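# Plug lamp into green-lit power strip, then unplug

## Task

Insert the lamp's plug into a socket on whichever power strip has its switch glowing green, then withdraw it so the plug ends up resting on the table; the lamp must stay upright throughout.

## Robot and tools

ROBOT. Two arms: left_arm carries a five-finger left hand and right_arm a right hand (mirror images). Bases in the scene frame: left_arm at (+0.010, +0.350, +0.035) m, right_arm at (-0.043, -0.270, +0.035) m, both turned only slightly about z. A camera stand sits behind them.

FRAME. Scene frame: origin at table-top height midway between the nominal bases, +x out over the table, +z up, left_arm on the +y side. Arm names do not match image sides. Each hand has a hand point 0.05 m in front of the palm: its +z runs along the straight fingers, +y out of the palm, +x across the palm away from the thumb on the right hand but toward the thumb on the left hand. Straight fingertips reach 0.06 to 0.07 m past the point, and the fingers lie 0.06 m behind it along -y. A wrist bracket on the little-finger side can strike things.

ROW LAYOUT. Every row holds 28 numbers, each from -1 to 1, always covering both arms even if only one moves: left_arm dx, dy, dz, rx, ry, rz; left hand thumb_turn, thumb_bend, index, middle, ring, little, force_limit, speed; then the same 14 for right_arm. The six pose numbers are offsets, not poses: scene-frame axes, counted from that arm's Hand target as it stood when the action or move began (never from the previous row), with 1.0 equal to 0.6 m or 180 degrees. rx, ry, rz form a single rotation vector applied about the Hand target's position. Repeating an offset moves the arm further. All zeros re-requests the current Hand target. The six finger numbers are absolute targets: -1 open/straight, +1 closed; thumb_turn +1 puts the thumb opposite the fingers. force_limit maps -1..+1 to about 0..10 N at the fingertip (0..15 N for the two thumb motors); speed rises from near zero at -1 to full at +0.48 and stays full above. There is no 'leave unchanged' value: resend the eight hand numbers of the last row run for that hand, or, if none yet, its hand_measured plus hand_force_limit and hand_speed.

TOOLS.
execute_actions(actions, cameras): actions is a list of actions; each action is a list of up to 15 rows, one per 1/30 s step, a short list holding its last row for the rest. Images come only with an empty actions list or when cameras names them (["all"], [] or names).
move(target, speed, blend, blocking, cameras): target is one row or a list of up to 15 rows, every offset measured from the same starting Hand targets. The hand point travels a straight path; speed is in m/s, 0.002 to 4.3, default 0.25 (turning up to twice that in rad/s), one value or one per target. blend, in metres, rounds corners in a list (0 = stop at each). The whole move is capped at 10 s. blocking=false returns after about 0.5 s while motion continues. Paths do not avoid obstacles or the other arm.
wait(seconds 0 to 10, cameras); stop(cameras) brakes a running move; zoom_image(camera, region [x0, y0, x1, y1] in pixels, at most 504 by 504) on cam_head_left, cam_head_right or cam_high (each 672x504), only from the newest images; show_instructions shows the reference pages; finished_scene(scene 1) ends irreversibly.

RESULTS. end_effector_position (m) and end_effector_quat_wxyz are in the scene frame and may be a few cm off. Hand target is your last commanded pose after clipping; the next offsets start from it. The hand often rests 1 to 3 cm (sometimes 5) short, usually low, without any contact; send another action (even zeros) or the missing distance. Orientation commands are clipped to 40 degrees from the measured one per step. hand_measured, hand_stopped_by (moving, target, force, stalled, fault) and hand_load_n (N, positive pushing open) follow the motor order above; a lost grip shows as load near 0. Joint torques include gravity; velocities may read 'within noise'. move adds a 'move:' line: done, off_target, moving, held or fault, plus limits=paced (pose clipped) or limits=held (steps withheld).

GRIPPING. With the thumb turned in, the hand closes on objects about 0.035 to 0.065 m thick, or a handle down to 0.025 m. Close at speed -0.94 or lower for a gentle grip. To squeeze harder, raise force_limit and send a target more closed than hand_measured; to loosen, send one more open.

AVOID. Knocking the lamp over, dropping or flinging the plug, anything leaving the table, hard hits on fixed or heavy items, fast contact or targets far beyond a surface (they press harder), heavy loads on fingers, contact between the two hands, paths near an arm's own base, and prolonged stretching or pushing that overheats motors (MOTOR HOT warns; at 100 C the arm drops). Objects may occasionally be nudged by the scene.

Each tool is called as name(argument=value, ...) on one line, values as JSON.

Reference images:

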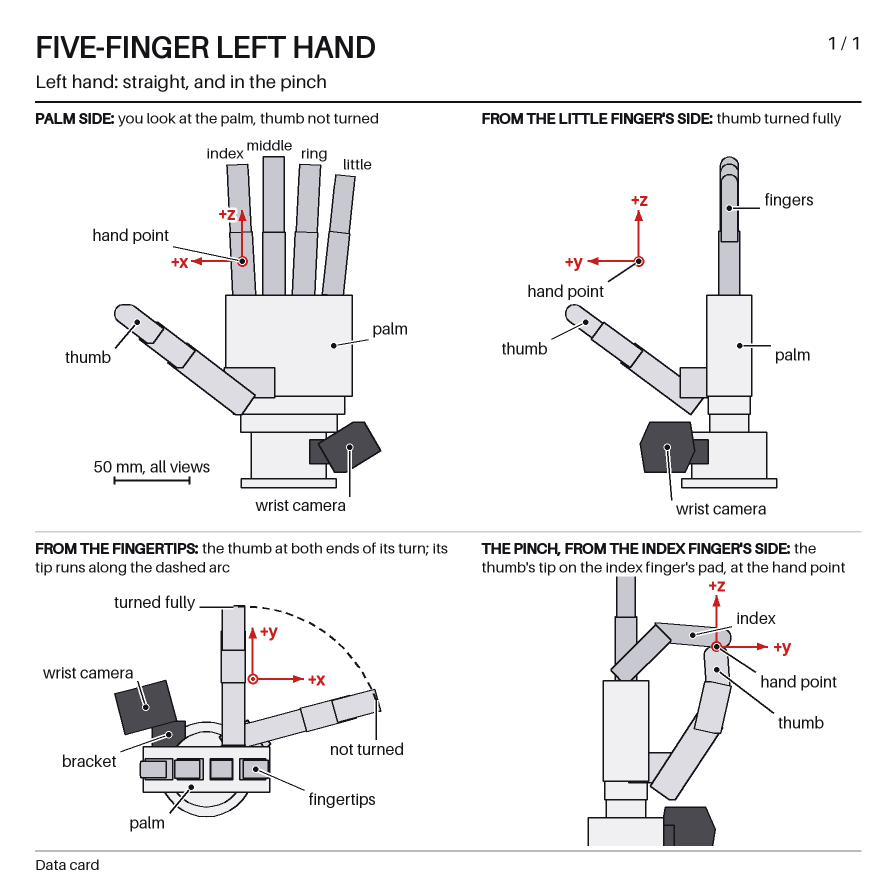

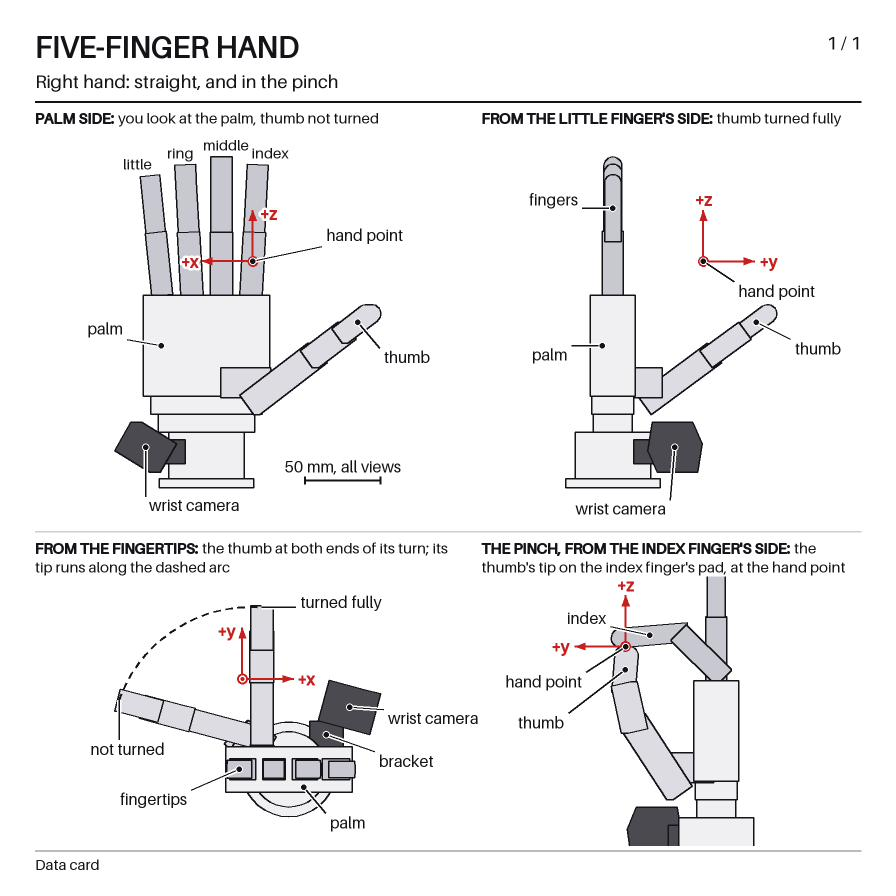

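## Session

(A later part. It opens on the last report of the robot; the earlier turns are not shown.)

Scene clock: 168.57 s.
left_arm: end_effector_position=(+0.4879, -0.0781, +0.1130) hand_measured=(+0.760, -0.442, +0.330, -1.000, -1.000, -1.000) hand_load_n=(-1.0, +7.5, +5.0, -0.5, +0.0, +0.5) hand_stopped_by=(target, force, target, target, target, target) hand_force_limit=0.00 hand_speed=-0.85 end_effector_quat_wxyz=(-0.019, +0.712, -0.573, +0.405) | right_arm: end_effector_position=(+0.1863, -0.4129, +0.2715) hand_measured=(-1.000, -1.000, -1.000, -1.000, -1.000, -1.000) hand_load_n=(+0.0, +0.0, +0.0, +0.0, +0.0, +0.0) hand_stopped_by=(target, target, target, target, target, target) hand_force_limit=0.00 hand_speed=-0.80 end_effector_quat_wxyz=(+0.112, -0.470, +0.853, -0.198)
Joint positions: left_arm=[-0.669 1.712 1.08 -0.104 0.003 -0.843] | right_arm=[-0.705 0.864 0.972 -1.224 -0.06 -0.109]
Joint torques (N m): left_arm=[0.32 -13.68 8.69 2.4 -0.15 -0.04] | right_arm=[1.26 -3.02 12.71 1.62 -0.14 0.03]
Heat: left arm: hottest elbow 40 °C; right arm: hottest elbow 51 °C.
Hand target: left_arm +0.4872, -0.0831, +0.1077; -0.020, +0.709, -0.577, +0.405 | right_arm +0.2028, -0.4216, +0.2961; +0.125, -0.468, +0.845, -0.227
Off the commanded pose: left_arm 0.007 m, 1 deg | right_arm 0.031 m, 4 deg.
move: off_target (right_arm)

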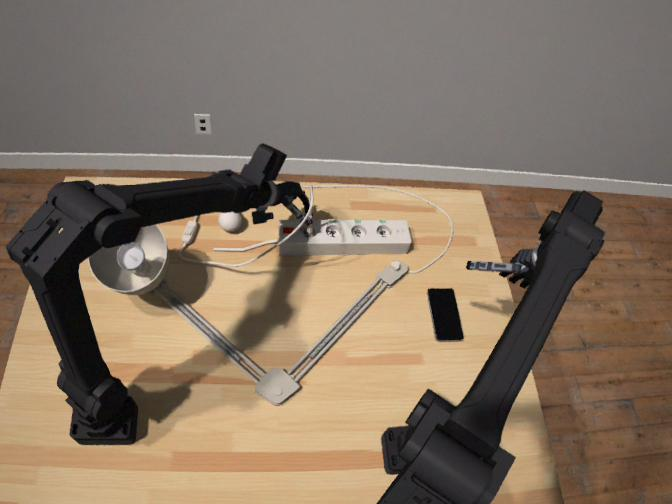

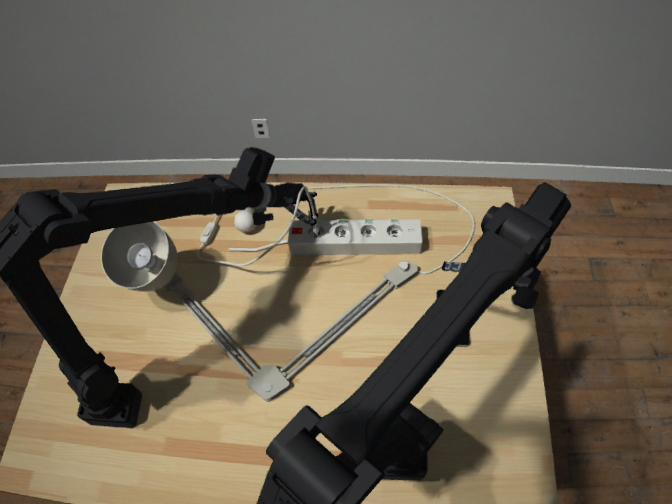

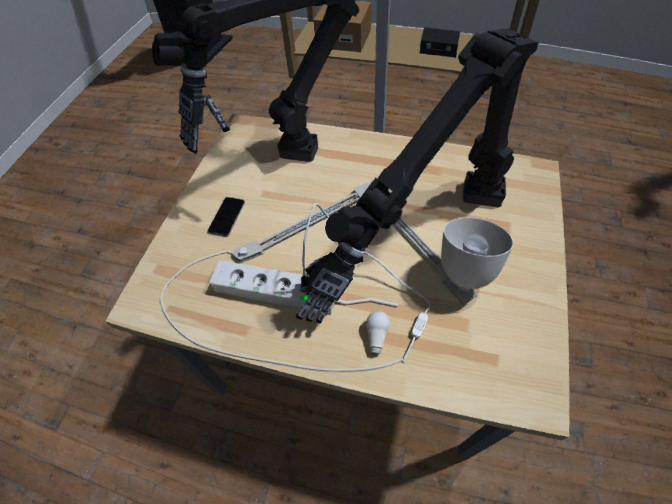

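move(target=[0.0067,0.0177,-0.0133,0,0,0,0.76,0.6,0.33,-1,-1,-1,0.0,-0.85,0,0,0,0,0,0,-1,-1,-1,-1,-1,-1,0,-0.8], speed=0.05, cameras=["cam_head_left","cam_head_right"])

zoom_image(camera="cam_head_left", region=[290, 205, 325, 245])

zoom_image(camera="cam_head_right", region=[295, 205, 330, 245])

Scene clock: 170.17 s.
left_arm: end_effector_position=(+0.4861, -0.0738, +0.1058) hand_measured=(+0.760, -0.442, +0.330, -1.000, -1.000, -1.000) hand_load_n=(-1.0, +8.0, +4.5, +0.0, +0.0, +0.0) hand_stopped_by=(target, force, target, target, target, target) hand_force_limit=0.00 hand_speed=-0.85 end_effector_quat_wxyz=(-0.018, +0.711, -0.576, +0.403) | right_arm: end_effector_position=(+0.1863, -0.4129, +0.2715) hand_measured=(-1.000, -1.000, -1.000, -1.000, -1.000, -1.000) hand_load_n=(+0.0, +0.0, +0.0, -0.5, +0.0, +0.0) hand_stopped_by=(target, target, target, target, target, target) hand_force_limit=0.00 hand_speed=-0.80 end_effector_quat_wxyz=(+0.112, -0.470, +0.853, -0.198)
Joint positions: left_arm=[-0.662 1.717 1.067 -0.091 0.012 -0.834] | right_arm=[-0.705 0.864 0.972 -1.224 -0.06 -0.109]
Joint torques (N m): left_arm=[1.38 -13.39 8.38 2.74 0.1 0] | right_arm=[1.2 -2.78 12.72 1.65 -0.13 0.04]
Heat: left arm: hottest elbow 40 °C; right arm: hottest elbow 51 °C.
Hand target: left_arm +0.4914, -0.0724, +0.0997; -0.020, +0.709, -0.577, +0.405 | right_arm +0.2028, -0.4216, +0.2961; +0.125, -0.468, +0.845, -0.227
Off the commanded pose: left_arm 0.008 m, 0 deg | right_arm 0.031 m, 4 deg.
move: off_target (right_arm)
Images, in order (width x height): cam_head_left 672x504, cam_head_right 672x504.

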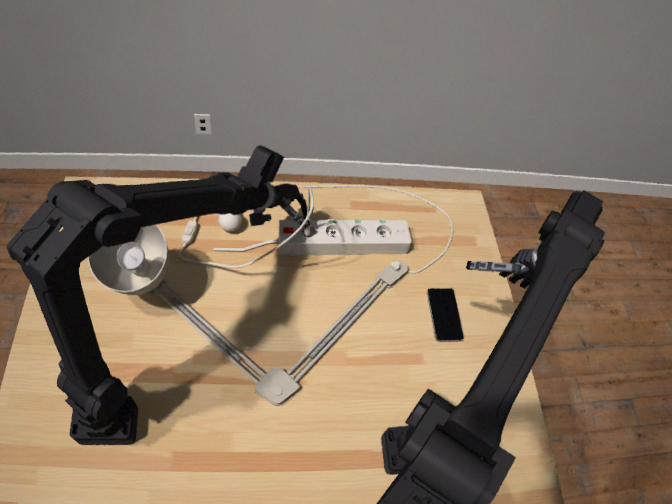

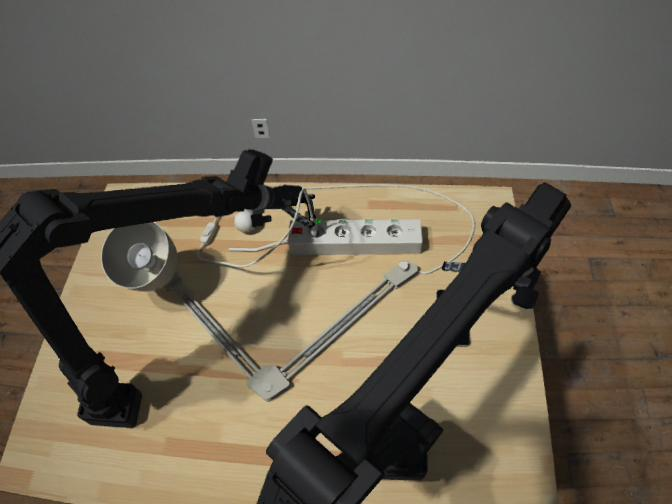

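Scaled by 12.600 from the camera's 672x504 image, which has a finer 960x720 frame.

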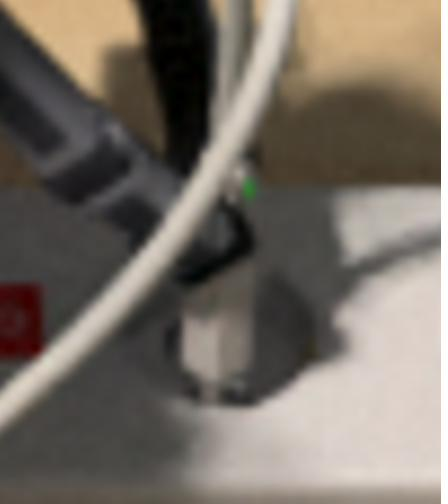

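Scaled by 12.600 from the camera's 672x504 image, which has a finer 960x720 frame.

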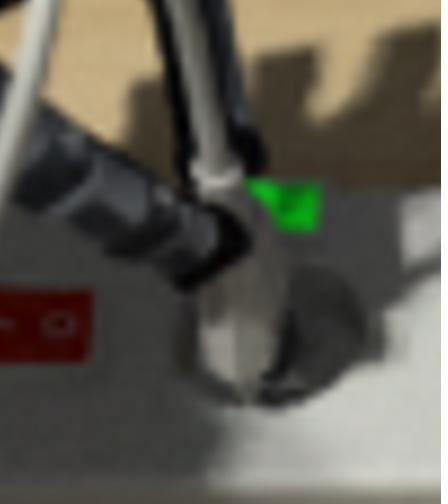

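move(target=[0.0117,-0.0163,-0.004,0,0,0,0.76,0.63,0.33,-1,-1,-1,0.0,-0.85,0,0,0,0,0,0,-1,-1,-1,-1,-1,-1,0,-0.8], speed=0.05, cameras=["cam_head_left","cam_head_right"])

zoom_image(camera="cam_head_left", region=[290, 205, 325, 245])

zoom_image(camera="cam_head_right", region=[295, 205, 330, 245])

Scene clock: 171.50 s.
left_arm: end_effector_position=(+0.4854, -0.0734, +0.0933) hand_measured=(+0.760, -0.442, +0.330, -1.000, -1.000, -1.000) hand_load_n=(-1.0, +8.0, +4.0, +0.0, +0.0, +0.0) hand_stopped_by=(target, force, target, target, target, target) hand_force_limit=0.00 hand_speed=-0.85 end_effector_quat_wxyz=(-0.017, +0.714, -0.579, +0.394) | right_arm: end_effector_position=(+0.1863, -0.4129, +0.2715) hand_measured=(-1.000, -1.000, -1.000, -1.000, -1.000, -1.000) hand_load_n=(+0.0, +0.0, +0.0, +0.0, +0.0, +0.0) hand_stopped_by=(target, target, target, target, target, target) hand_force_limit=0.00 hand_speed=-0.80 end_effector_quat_wxyz=(+0.112, -0.470, +0.853, -0.198)
Joint positions: left_arm=[-0.662 1.738 1.067 -0.088 0.013 -0.833] | right_arm=[-0.705 0.864 0.972 -1.224 -0.06 -0.109]
Joint torques (N m): left_arm=[0.5 -13.16 10.99 2.51 -0.12 -0.04] | right_arm=[1.32 -2.84 12.75 1.68 -0.14 0.05]
Heat: left arm: hottest elbow 40 °C; right arm: hottest elbow 51 °C.
Hand target: left_arm +0.4985, -0.0822, +0.0974; -0.020, +0.709, -0.577, +0.405 | right_arm +0.2028, -0.4216, +0.2961; +0.125, -0.468, +0.845, -0.227
Off the commanded pose: left_arm 0.016 m, 1 deg | right_arm 0.031 m, 4 deg.
move: off_target (left_arm, right_arm)
Images, in order (width x height): cam_head_left 672x504, cam_head_right 672x504.

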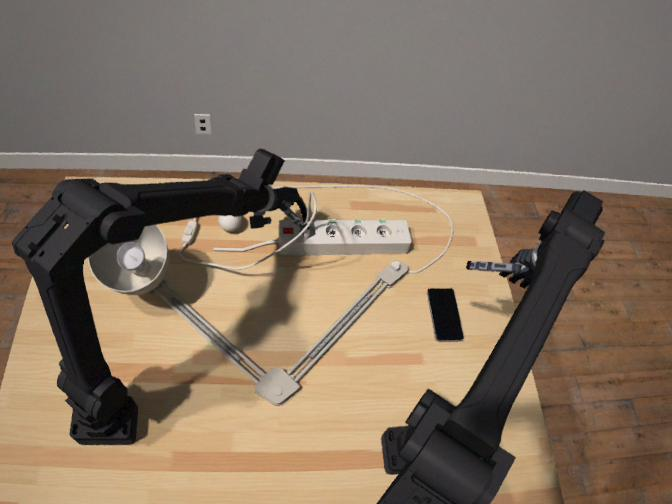

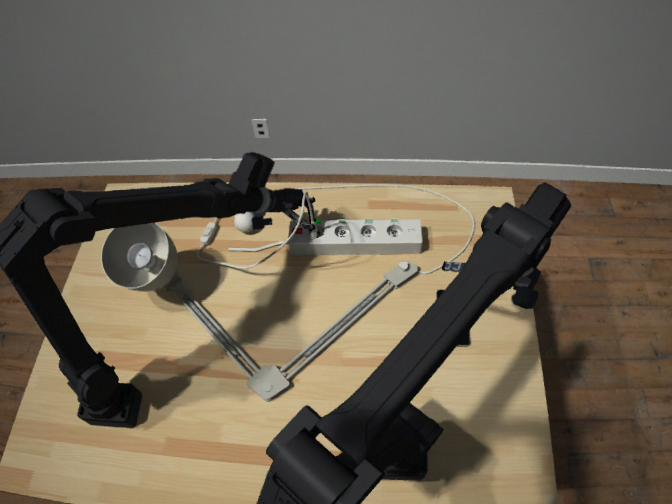

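Scaled by 12.600 from the camera's 672x504 image, which has a finer 960x720 frame.

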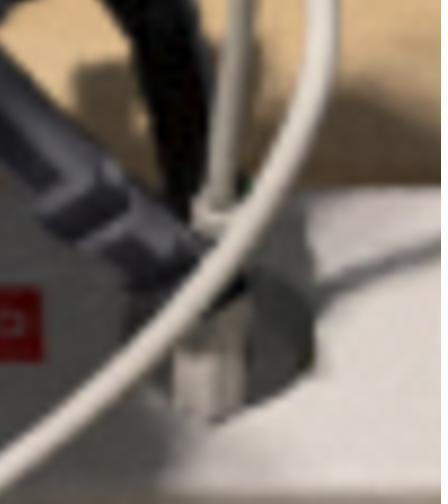

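Scaled by 12.600 from the camera's 672x504 image, which has a finer 960x720 frame.

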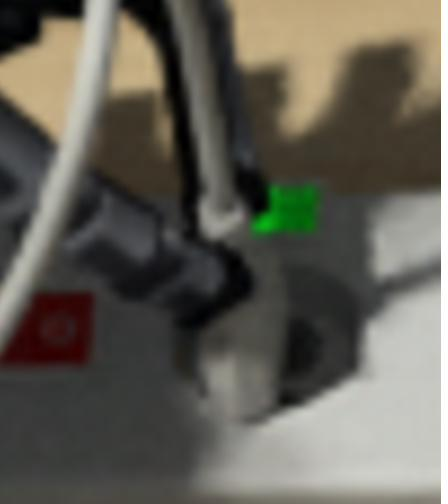

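move(target=[[0,0,0.0285,0,0,0,0.76,0.66,0.33,-1,-1,-1,0.0,-0.85,0,0,0,0,0,0,-1,-1,-1,-1,-1,-1,0,-0.8],[0.0142,-0.0155,0.0285,0,0,0,0.76,0.66,0.33,-1,-1,-1,0.0,-0.85,0,0,0,0,0,0,-1,-1,-1,-1,-1,-1,0,-0.8]], speed=0.05, cameras=["cam_head_left","cam_head_right"])

zoom_image(camera="cam_head_left", region=[290, 205, 325, 245])

zoom_image(camera="cam_head_right", region=[295, 205, 330, 245])

Scene clock: 173.67 s.
left_arm: end_effector_position=(+0.4922, -0.0774, +0.1009) hand_measured=(+0.760, -0.442, +0.330, -1.000, -1.000, -1.000) hand_load_n=(-1.0, +7.5, +5.0, +0.0, +0.0, +0.0) hand_stopped_by=(target, force, target, target, target, target) hand_force_limit=0.00 hand_speed=-0.85 end_effector_quat_wxyz=(-0.019, +0.715, -0.579, +0.392) | right_arm: end_effector_position=(+0.1863, -0.4129, +0.2715) hand_measured=(-1.000, -1.000, -1.000, -1.000, -1.000, -1.000) hand_load_n=(+0.0, +0.0, +0.0, +0.0, +0.0, +0.0) hand_stopped_by=(target, target, target, target, target, target) hand_force_limit=0.00 hand_speed=-0.80 end_effector_quat_wxyz=(+0.112, -0.470, +0.853, -0.198)
Joint positions: left_arm=[-0.662 1.743 1.102 -0.124 0.009 -0.833] | right_arm=[-0.705 0.864 0.972 -1.224 -0.06 -0.109]
Joint torques (N m): left_arm=[0.38 -13.8 12.71 1.73 -0.13 -0.07] | right_arm=[1.2 -2.96 12.75 1.61 -0.14 0.05]
Heat: left arm: hottest elbow 41 °C; right arm: hottest elbow 51 °C.
Hand target: left_arm +0.5070, -0.0915, +0.1145; -0.020, +0.709, -0.577, +0.405 | right_arm +0.2028, -0.4216, +0.2961; +0.125, -0.468, +0.845, -0.227
Off the commanded pose: left_arm 0.024 m, 2 deg | right_arm 0.031 m, 4 deg.
move: off_target (left_arm, right_arm)
Images, in order (width x height): cam_head_left 672x504, cam_head_right 672x504.

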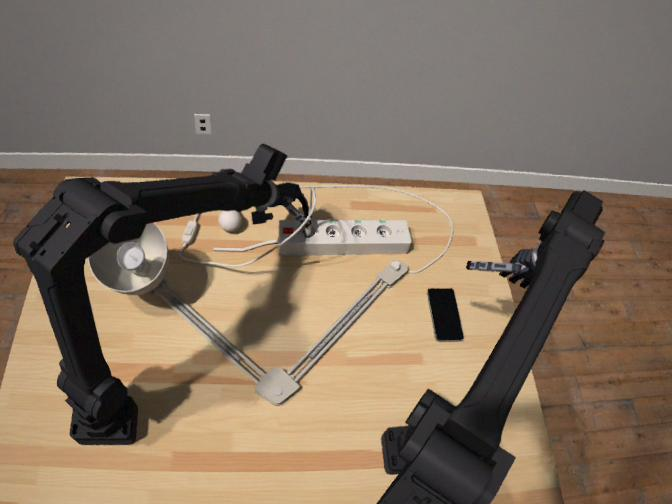

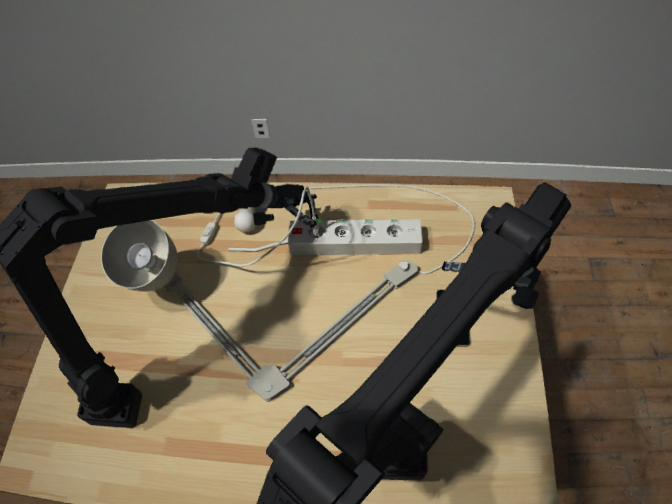

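Scaled by 12.600 from the camera's 672x504 image, which has a finer 960x720 frame.

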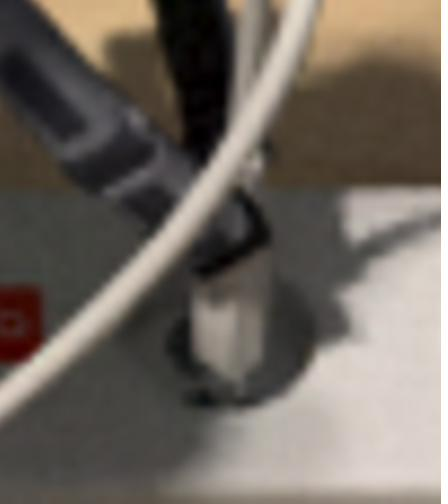

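Scaled by 12.600 from the camera's 672x504 image, which has a finer 960x720 frame.

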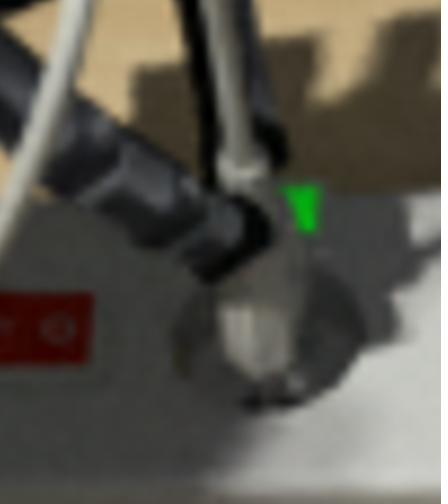

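move(target=[0.006,0,-0.009,0,0,0,0.76,0.66,0.33,-1,-1,-1,0.0,-0.85,0,0,0,0,0,0,-1,-1,-1,-1,-1,-1,0,-0.8], speed=0.04, cameras=["cam_head_left","cam_head_right"])

zoom_image(camera="cam_head_left", region=[290, 205, 325, 245])

zoom_image(camera="cam_head_right", region=[295, 205, 330, 245])

Scene clock: 175.47 s.
left_arm: end_effector_position=(+0.4927, -0.0779, +0.0953) hand_measured=(+0.760, -0.442, +0.330, -1.000, -1.000, -1.000) hand_load_n=(-1.0, +7.5, +5.0, +0.0, +0.0, +0.0) hand_stopped_by=(target, force, target, target, target, target) hand_force_limit=0.00 hand_speed=-0.85 end_effector_quat_wxyz=(-0.018, +0.716, -0.580, +0.388) | right_arm: end_effector_position=(+0.1863, -0.4129, +0.2715) hand_measured=(-1.000, -1.000, -1.000, -1.000, -1.000, -1.000) hand_load_n=(+0.0, +0.0, -0.5, +0.0, +0.0, +0.0) hand_stopped_by=(target, target, target, target, target, target) hand_force_limit=0.00 hand_speed=-0.80 end_effector_quat_wxyz=(+0.112, -0.470, +0.853, -0.198)
Joint positions: left_arm=[-0.662 1.754 1.105 -0.124 0.01 -0.833] | right_arm=[-0.705 0.864 0.972 -1.224 -0.06 -0.109]
Joint torques (N m): left_arm=[0.67 -13.98 12.71 2.13 -0.04 -0.05] | right_arm=[1.32 -2.9 12.75 1.62 -0.12 0.03]
Heat: left arm: hottest elbow 41 °C; right arm: hottest elbow 51 °C.
Hand target: left_arm +0.5106, -0.0915, +0.1092; -0.020, +0.709, -0.577, +0.405 | right_arm +0.2028, -0.4216, +0.2961; +0.125, -0.468, +0.845, -0.227
Off the commanded pose: left_arm 0.026 m, 2 deg | right_arm 0.031 m, 4 deg.
move: off_target (left_arm, right_arm)
Images, in order (width x height): cam_head_left 672x504, cam_head_right 672x504.

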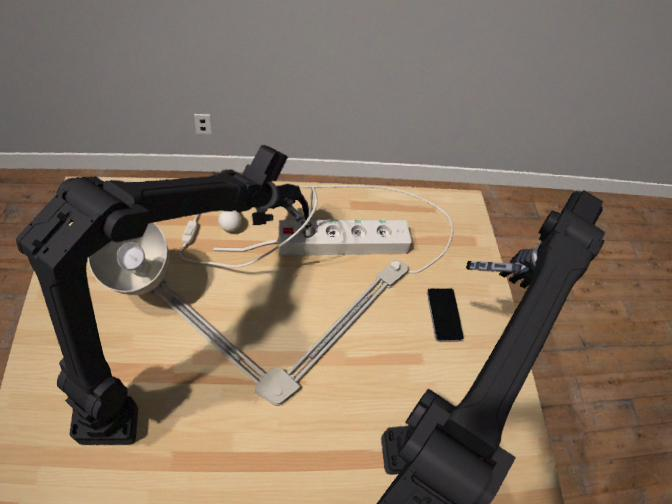

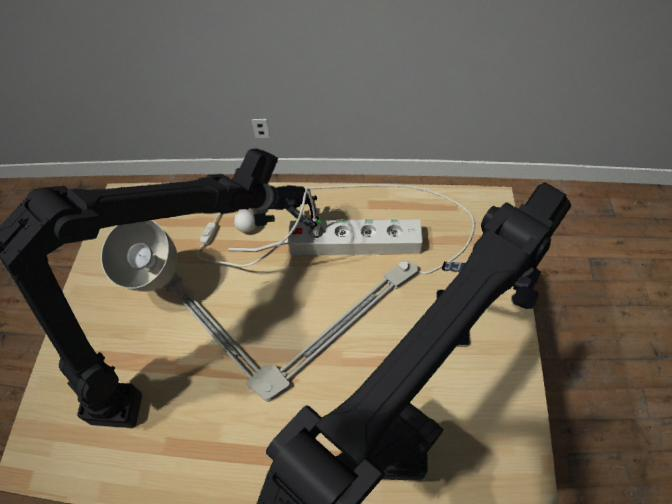

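Scaled by 12.600 from the camera's 672x504 image, which has a finer 960x720 frame.

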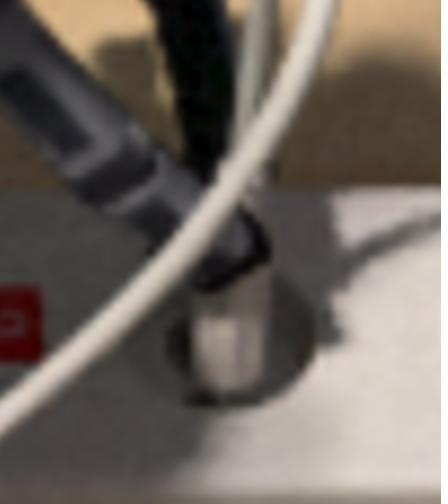

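Scaled by 12.600 from the camera's 672x504 image, which has a finer 960x720 frame.

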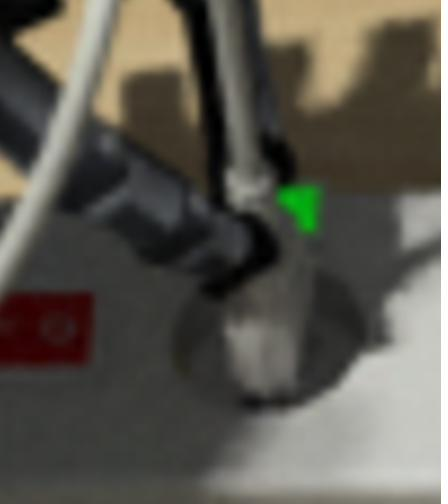

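move(target=[0.009,0,0.0,0,0,0,0.76,0.66,0.33,-1,-1,-1,0.0,-0.85,0,0,0,0,0,0,-1,-1,-1,-1,-1,-1,0,-0.8], speed=0.04, cameras=["cam_head_left","cam_head_right"])

zoom_image(camera="cam_head_left", region=[290, 205, 325, 245])

zoom_image(camera="cam_head_right", region=[295, 205, 330, 245])

Scene clock: 176.50 s.
left_arm: end_effector_position=(+0.4963, -0.0807, +0.0948) hand_measured=(+0.760, -0.442, +0.330, -1.000, -1.000, -1.000) hand_load_n=(-1.0, +7.5, +5.0, +0.0, +0.0, +0.0) hand_stopped_by=(target, force, target, target, target, target) hand_force_limit=0.00 hand_speed=-0.85 end_effector_quat_wxyz=(-0.018, +0.716, -0.580, +0.389) | right_arm: end_effector_position=(+0.1863, -0.4129, +0.2715) hand_measured=(-1.000, -1.000, -1.000, -1.000, -1.000, -1.000) hand_load_n=(+0.0, +0.0, +0.0, +0.0, +0.0, +0.0) hand_stopped_by=(target, target, target, target, target, target) hand_force_limit=0.00 hand_speed=-0.80 end_effector_quat_wxyz=(+0.112, -0.470, +0.853, -0.198)
Joint positions: left_arm=[-0.662 1.765 1.118 -0.124 0.011 -0.833] | right_arm=[-0.705 0.864 0.972 -1.224 -0.06 -0.109]
Joint torques (N m): left_arm=[1.14 -14.04 12.83 1.96 0.08 -0.01] | right_arm=[1.26 -2.84 12.71 1.62 -0.13 0.04]
Heat: left arm: hottest elbow 41 °C; right arm: hottest elbow 51 °C.
Hand target: left_arm +0.5160, -0.0915, +0.1091; -0.020, +0.709, -0.577, +0.405 | right_arm +0.2028, -0.4216, +0.2961; +0.125, -0.468, +0.845, -0.227
Off the commanded pose: left_arm 0.027 m, 2 deg | right_arm 0.031 m, 4 deg.
move: off_target (left_arm, right_arm)
Images, in order (width x height): cam_head_left 672x504, cam_head_right 672x504.

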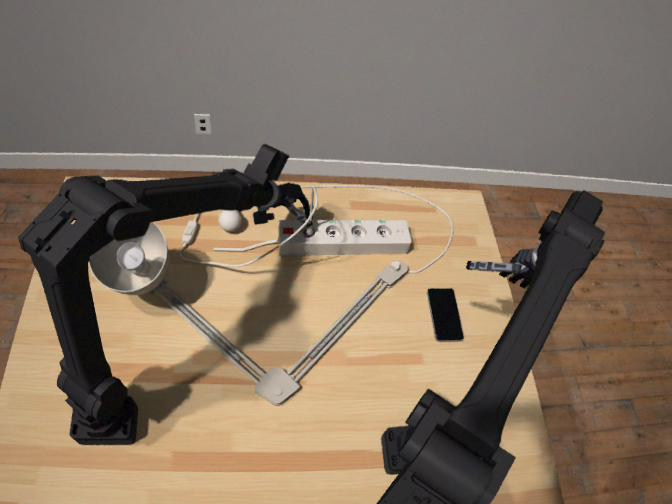

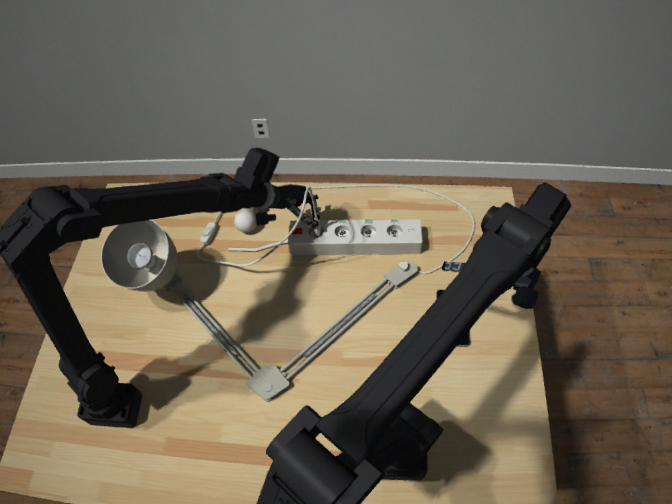

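Scaled by 12.600 from the camera's 672x504 image, which has a finer 960x720 frame.

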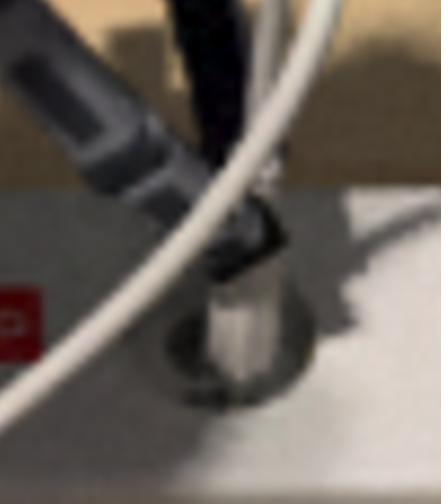

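Scaled by 12.600 from the camera's 672x504 image, which has a finer 960x720 frame.

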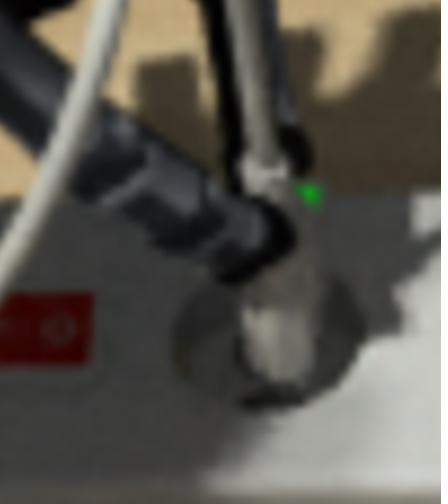

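move(target=[-0.0225,0.03,0.0033,0,0,0,0.76,0.69,0.33,-1,-1,-1,0.0,-0.85,0,0,0,0,0,0,-1,-1,-1,-1,-1,-1,0,-0.8], speed=0.04, cameras=["cam_head_left","cam_head_right"])

zoom_image(camera="cam_head_left", region=[290, 205, 325, 245])

zoom_image(camera="cam_head_right", region=[295, 205, 330, 245])

Scene clock: 178.27 s.
left_arm: end_effector_position=(+0.4964, -0.0761, +0.0936) hand_measured=(+0.760, -0.442, +0.330, -1.000, -1.000, -1.000) hand_load_n=(-0.5, +7.5, +4.5, +0.0, +0.0, +0.0) hand_stopped_by=(target, force, target, target, target, target) hand_force_limit=0.00 hand_speed=-0.85 end_effector_quat_wxyz=(-0.015, +0.716, -0.581, +0.387) | right_arm: end_effector_position=(+0.1863, -0.4129, +0.2715) hand_measured=(-1.000, -1.000, -1.000, -1.000, -1.000, -1.000) hand_load_n=(+0.0, -0.5, +0.0, +0.0, +0.0, +0.0) hand_stopped_by=(target, target, target, target, target, target) hand_force_limit=0.00 hand_speed=-0.80 end_effector_quat_wxyz=(+0.112, -0.470, +0.853, -0.198)
Joint positions: left_arm=[-0.653 1.763 1.112 -0.124 0.022 -0.828] | right_arm=[-0.705 0.864 0.972 -1.224 -0.06 -0.109]
Joint torques (N m): left_arm=[1.26 -17.61 7.98 2.54 0.02 0.02] | right_arm=[1.32 -2.9 12.74 1.65 -0.13 0.03]
Heat: left arm: hottest elbow 41 °C; right arm: hottest elbow 51 °C.
Hand target: left_arm +0.5024, -0.0735, +0.1111; -0.020, +0.709, -0.577, +0.405 | right_arm +0.2028, -0.4216, +0.2961; +0.125, -0.468, +0.845, -0.227
Off the commanded pose: left_arm 0.019 m, 2 deg | right_arm 0.031 m, 4 deg.
move: off_target (left_arm, right_arm)
Images, in order (width x height): cam_head_left 672x504, cam_head_right 672x504.

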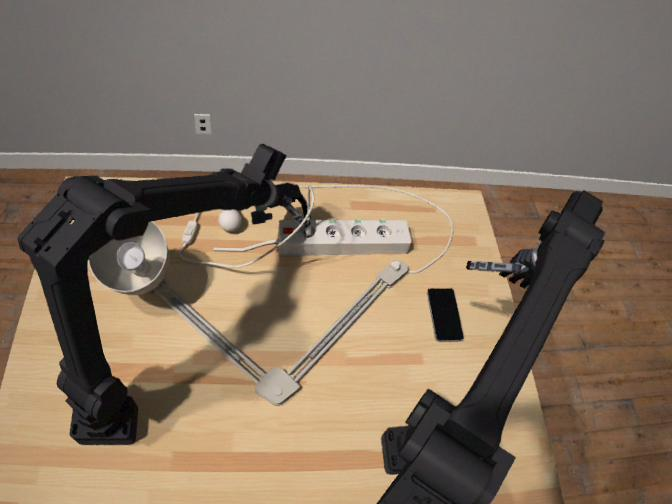

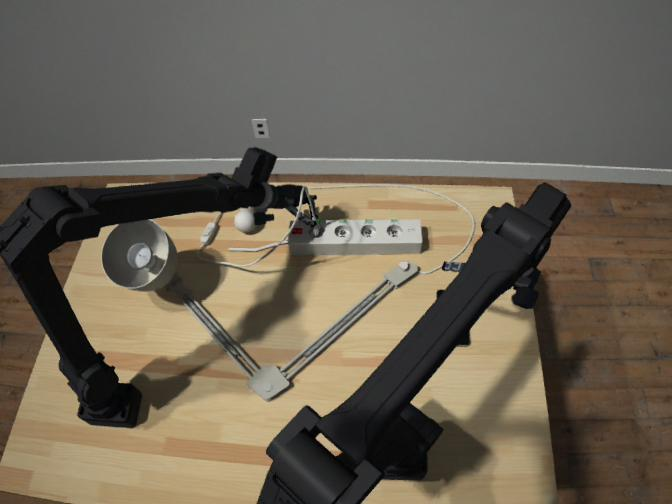

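Scaled by 12.600 from the camera's 672x504 image, which has a finer 960x720 frame.

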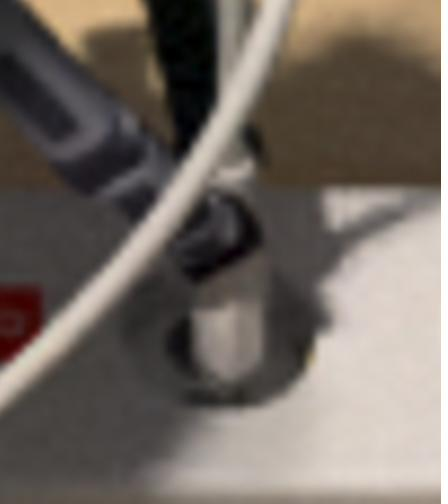

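Scaled by 12.600 from the camera's 672x504 image, which has a finer 960x720 frame.

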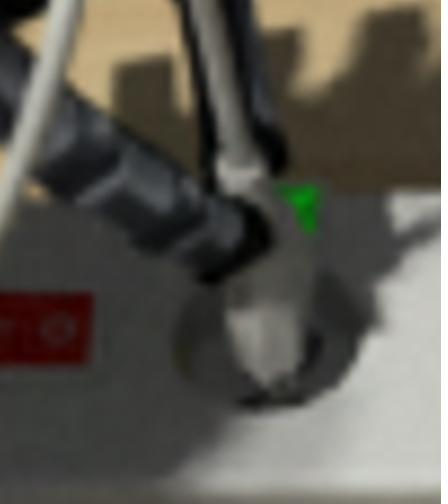

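move(target=[0,0,-0.052,0,0,0,0.76,0.72,0.33,-1,-1,-1,0.0,-0.85,0,0,0,0,0,0,-1,-1,-1,-1,-1,-1,0,-0.8], speed=0.05, cameras=["cam_head_left","cam_head_right"])

zoom_image(camera="cam_head_left", region=[290, 205, 325, 245])

zoom_image(camera="cam_head_right", region=[295, 205, 330, 245])

Scene clock: 179.67 s.
left_arm: end_effector_position=(+0.4984, -0.0780, +0.0939) hand_measured=(+0.760, -0.442, +0.330, -1.000, -1.000, -1.000) hand_load_n=(+0.0, +7.5, +5.0, +0.0, +0.0, +0.0) hand_stopped_by=(target, force, target, target, target, target) hand_force_limit=0.00 hand_speed=-0.85 end_effector_quat_wxyz=(-0.016, +0.708, -0.575, +0.410) | right_arm: end_effector_position=(+0.1863, -0.4129, +0.2715) hand_measured=(-1.000, -1.000, -1.000, -1.000, -1.000, -1.000) hand_load_n=(+0.0, +0.0, +0.0, +0.0, +0.0, +0.0) hand_stopped_by=(target, target, target, target, target, target) hand_force_limit=0.00 hand_speed=-0.80 end_effector_quat_wxyz=(+0.112, -0.470, +0.853, -0.198)
Joint positions: left_arm=[-0.653 1.763 1.083 -0.047 0.024 -0.828] | right_arm=[-0.705 0.864 0.972 -1.224 -0.06 -0.109]
Joint torques (N m): left_arm=[1.49 -13.27 7.86 2.69 -0.05 0.02] | right_arm=[1.26 -2.84 12.77 1.61 -0.13 0.04]
Heat: left arm: hottest elbow 41 °C; right arm: hottest elbow 51 °C.
Hand target: left_arm +0.5024, -0.0734, +0.0796; -0.020, +0.709, -0.577, +0.405 | right_arm +0.2028, -0.4216, +0.2961; +0.125, -0.468, +0.845, -0.227
Off the commanded pose: left_arm 0.015 m, 1 deg | right_arm 0.031 m, 4 deg.
move: off_target (left_arm, right_arm)
Images, in order (width x height): cam_head_left 672x504, cam_head_right 672x504.

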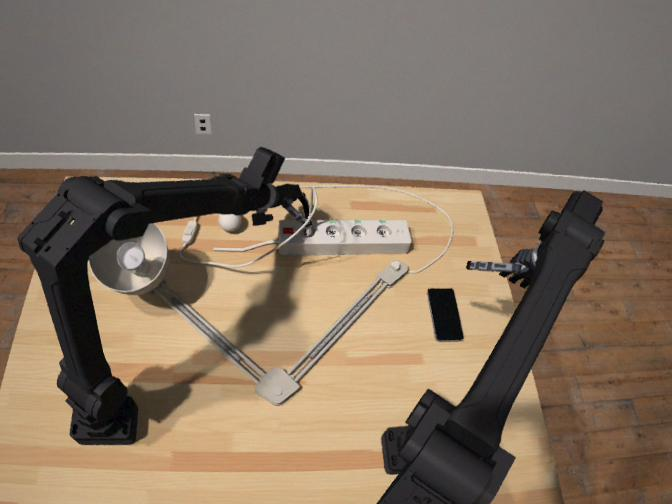

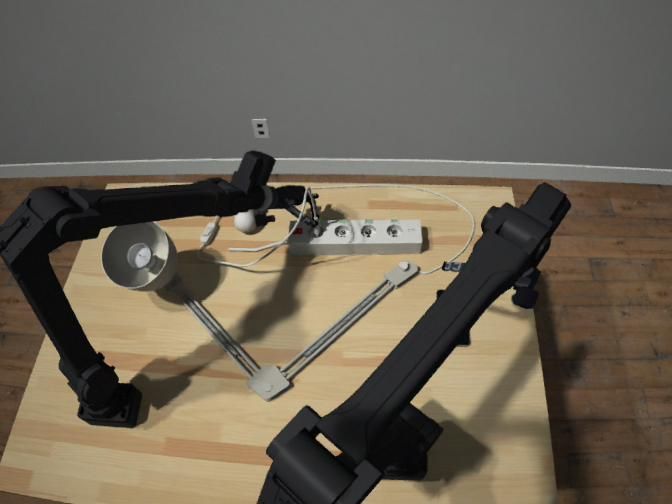

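Scaled by 12.600 from the camera's 672x504 image, which has a finer 960x720 frame.

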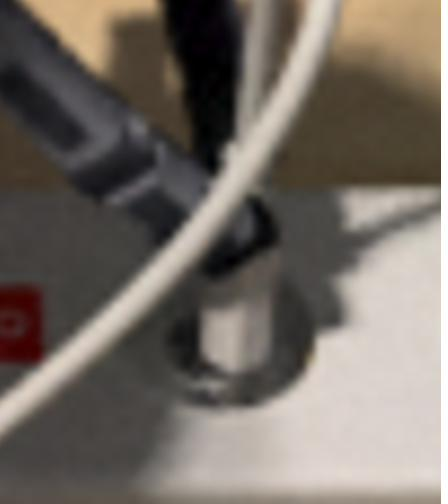

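Scaled by 12.600 from the camera's 672x504 image, which has a finer 960x720 frame.

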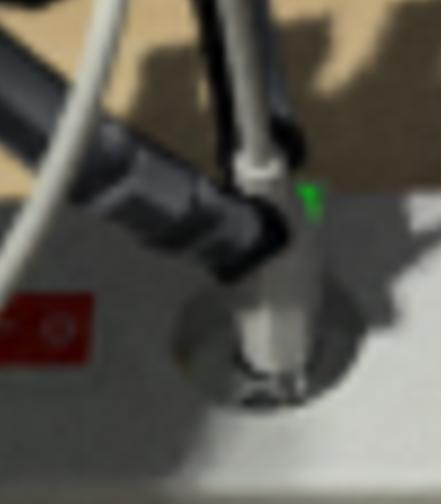

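move(target=[-0.0075,0.0067,0,0,0,0,0.76,0.75,0.33,-1,-1,-1,0.0,-0.85,0,0,0,0,0,0,-1,-1,-1,-1,-1,-1,0,-0.8], speed=0.02, cameras=["cam_head_left","cam_head_right"])

zoom_image(camera="cam_head_left", region=[290, 205, 325, 245])

zoom_image(camera="cam_head_right", region=[295, 205, 330, 245])

Scene clock: 181.13 s.
left_arm: end_effector_position=(+0.4971, -0.0780, +0.0926) hand_measured=(+0.760, -0.442, +0.330, -1.000, -1.000, -1.000) hand_load_n=(+0.5, +8.0, +3.5, +0.0, +0.5, +0.0) hand_stopped_by=(target, force, target, target, target, target) hand_force_limit=0.00 hand_speed=-0.85 end_effector_quat_wxyz=(-0.014, +0.706, -0.575, +0.413) | right_arm: end_effector_position=(+0.1863, -0.4129, +0.2715) hand_measured=(-1.000, -1.000, -1.000, -1.000, -1.000, -1.000) hand_load_n=(+0.0, +0.0, +0.0, +0.0, +0.0, +0.0) hand_stopped_by=(target, target, target, target, target, target) hand_force_limit=0.00 hand_speed=-0.80 end_effector_quat_wxyz=(+0.112, -0.470, +0.853, -0.198)
Joint positions: left_arm=[-0.653 1.763 1.074 -0.031 0.028 -0.828] | right_arm=[-0.705 0.864 0.972 -1.224 -0.06 -0.109]
Joint torques (N m): left_arm=[1.61 -14.21 7.06 2.32 -0.14 0.03] | right_arm=[1.2 -2.84 12.7 1.65 -0.13 0.03]
Heat: left arm: hottest elbow 41 °C; right arm: hottest elbow 51 °C.
Hand target: left_arm +0.4978, -0.0695, +0.0796; -0.020, +0.709, -0.577, +0.405 | right_arm +0.2028, -0.4216, +0.2961; +0.125, -0.468, +0.845, -0.227
Off the commanded pose: left_arm 0.016 m, 1 deg | right_arm 0.031 m, 4 deg.
move: off_target (left_arm, right_arm)
Images, in order (width x height): cam_head_left 672x504, cam_head_right 672x504.

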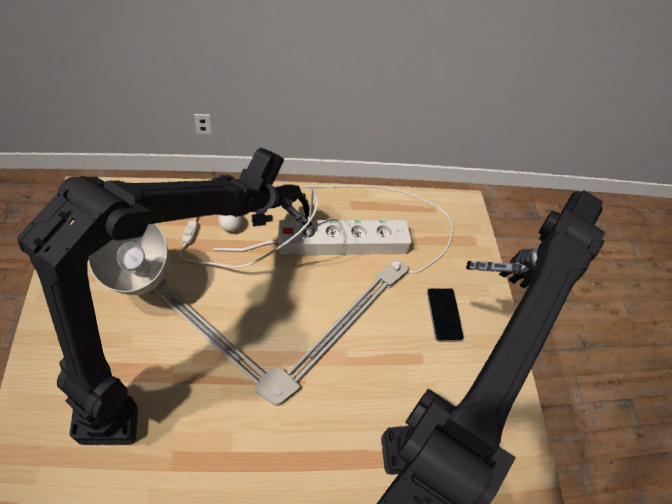

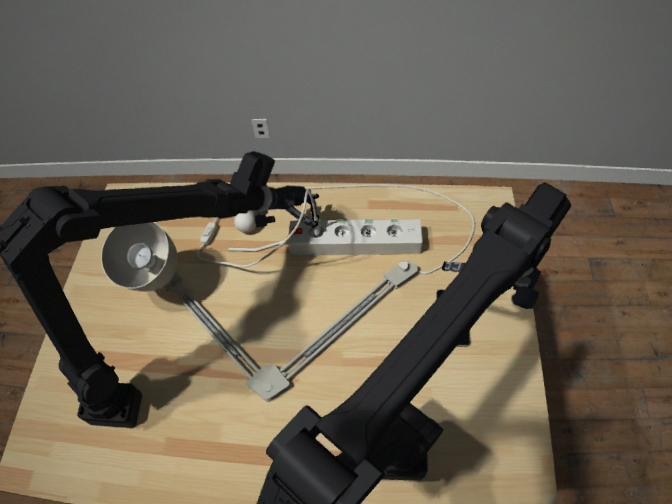

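Scaled by 12.600 from the camera's 672x504 image, which has a finer 960x720 frame.

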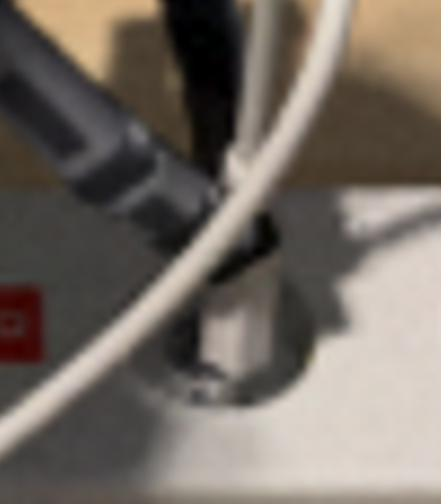

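Scaled by 12.600 from the camera's 672x504 image, which has a finer 960x720 frame.

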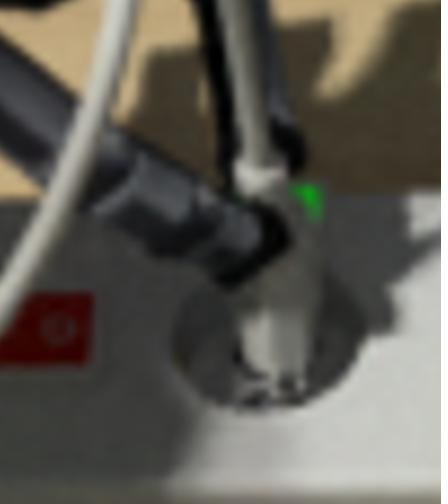

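move(target=[[0,0,0.0528,0.01,0.0097,0,0.76,0.78,0.33,-1,-1,-1,0.0,-0.85,0,0,0,0,0,0,-1,-1,-1,-1,-1,-1,0,-0.8],[0.028,-0.0308,0.0528,0.02,0.0194,0,0.76,0.78,0.33,-1,-1,-1,0.0,-0.85,0,0,0,0,0,0,-1,-1,-1,-1,-1,-1,0,-0.8]], speed=0.05, cameras=["cam_head_left","cam_head_right"])

zoom_image(camera="cam_head_left", region=[290, 205, 325, 245])

zoom_image(camera="cam_head_right", region=[295, 205, 330, 245])

Scene clock: 184.40 s.
left_arm: end_effector_position=(+0.5000, -0.0724, +0.0961) hand_measured=(+0.760, -0.442, +0.330, -1.000, -1.000, -1.000) hand_load_n=(-0.5, +7.5, +5.5, +0.0, +0.0, +0.0) hand_stopped_by=(target, force, target, target, target, target) hand_force_limit=0.00 hand_speed=-0.85 end_effector_quat_wxyz=(-0.022, +0.729, -0.588, +0.349) | right_arm: end_effector_position=(+0.1863, -0.4129, +0.2715) hand_measured=(-1.000, -1.000, -1.000, -1.000, -1.000, -1.000) hand_load_n=(+0.0, +0.0, +0.0, +0.0, +0.0, +0.0) hand_stopped_by=(target, target, target, target, target, target) hand_force_limit=0.00 hand_speed=-0.80 end_effector_quat_wxyz=(+0.112, -0.470, +0.853, -0.198)
Joint positions: left_arm=[-0.651 1.772 1.181 -0.264 0.005 -0.824] | right_arm=[-0.705 0.864 0.972 -1.224 -0.06 -0.109]
Joint torques (N m): left_arm=[0.15 -14.51 13.18 1.61 -0.14 0] | right_arm=[1.26 -2.84 12.74 1.58 -0.13 0.04]
Heat: left arm: hottest elbow 41 °C; right arm: hottest elbow 51 °C.
Hand target: left_arm +0.5147, -0.0880, +0.1114; -0.024, +0.720, -0.590, +0.365 | right_arm +0.2028, -0.4216, +0.2961; +0.125, -0.468, +0.845, -0.227
Off the commanded pose: left_arm 0.026 m, 2 deg | right_arm 0.031 m, 4 deg.
move: off_target (left_arm, right_arm)
Images, in order (width x height): cam_head_left 672x504, cam_head_right 672x504.

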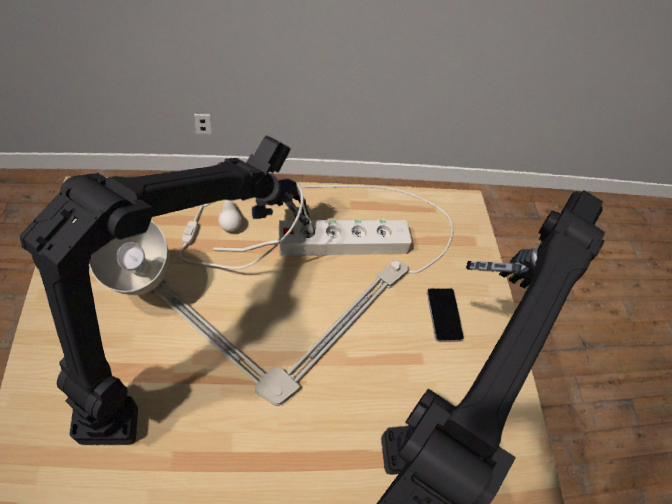

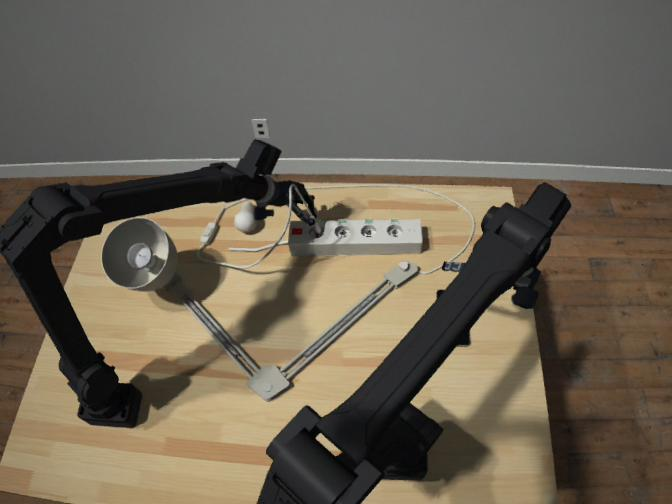

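Scaled by 12.600 from the camera's 672x504 image, which has a finer 960x720 frame.

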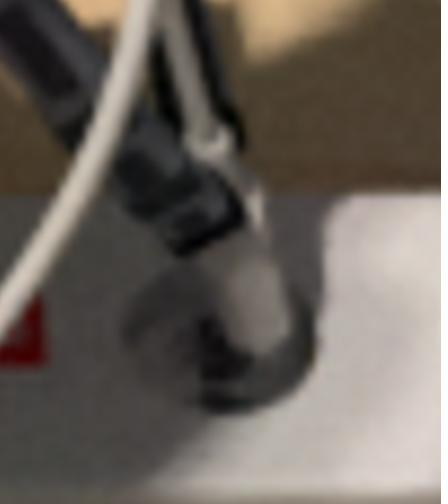

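Scaled by 12.600 from the camera's 672x504 image, which has a finer 960x720 frame.

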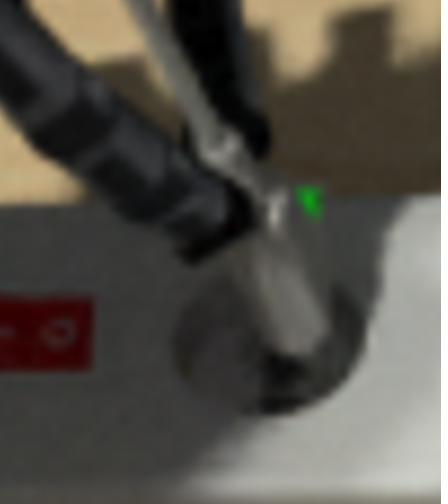

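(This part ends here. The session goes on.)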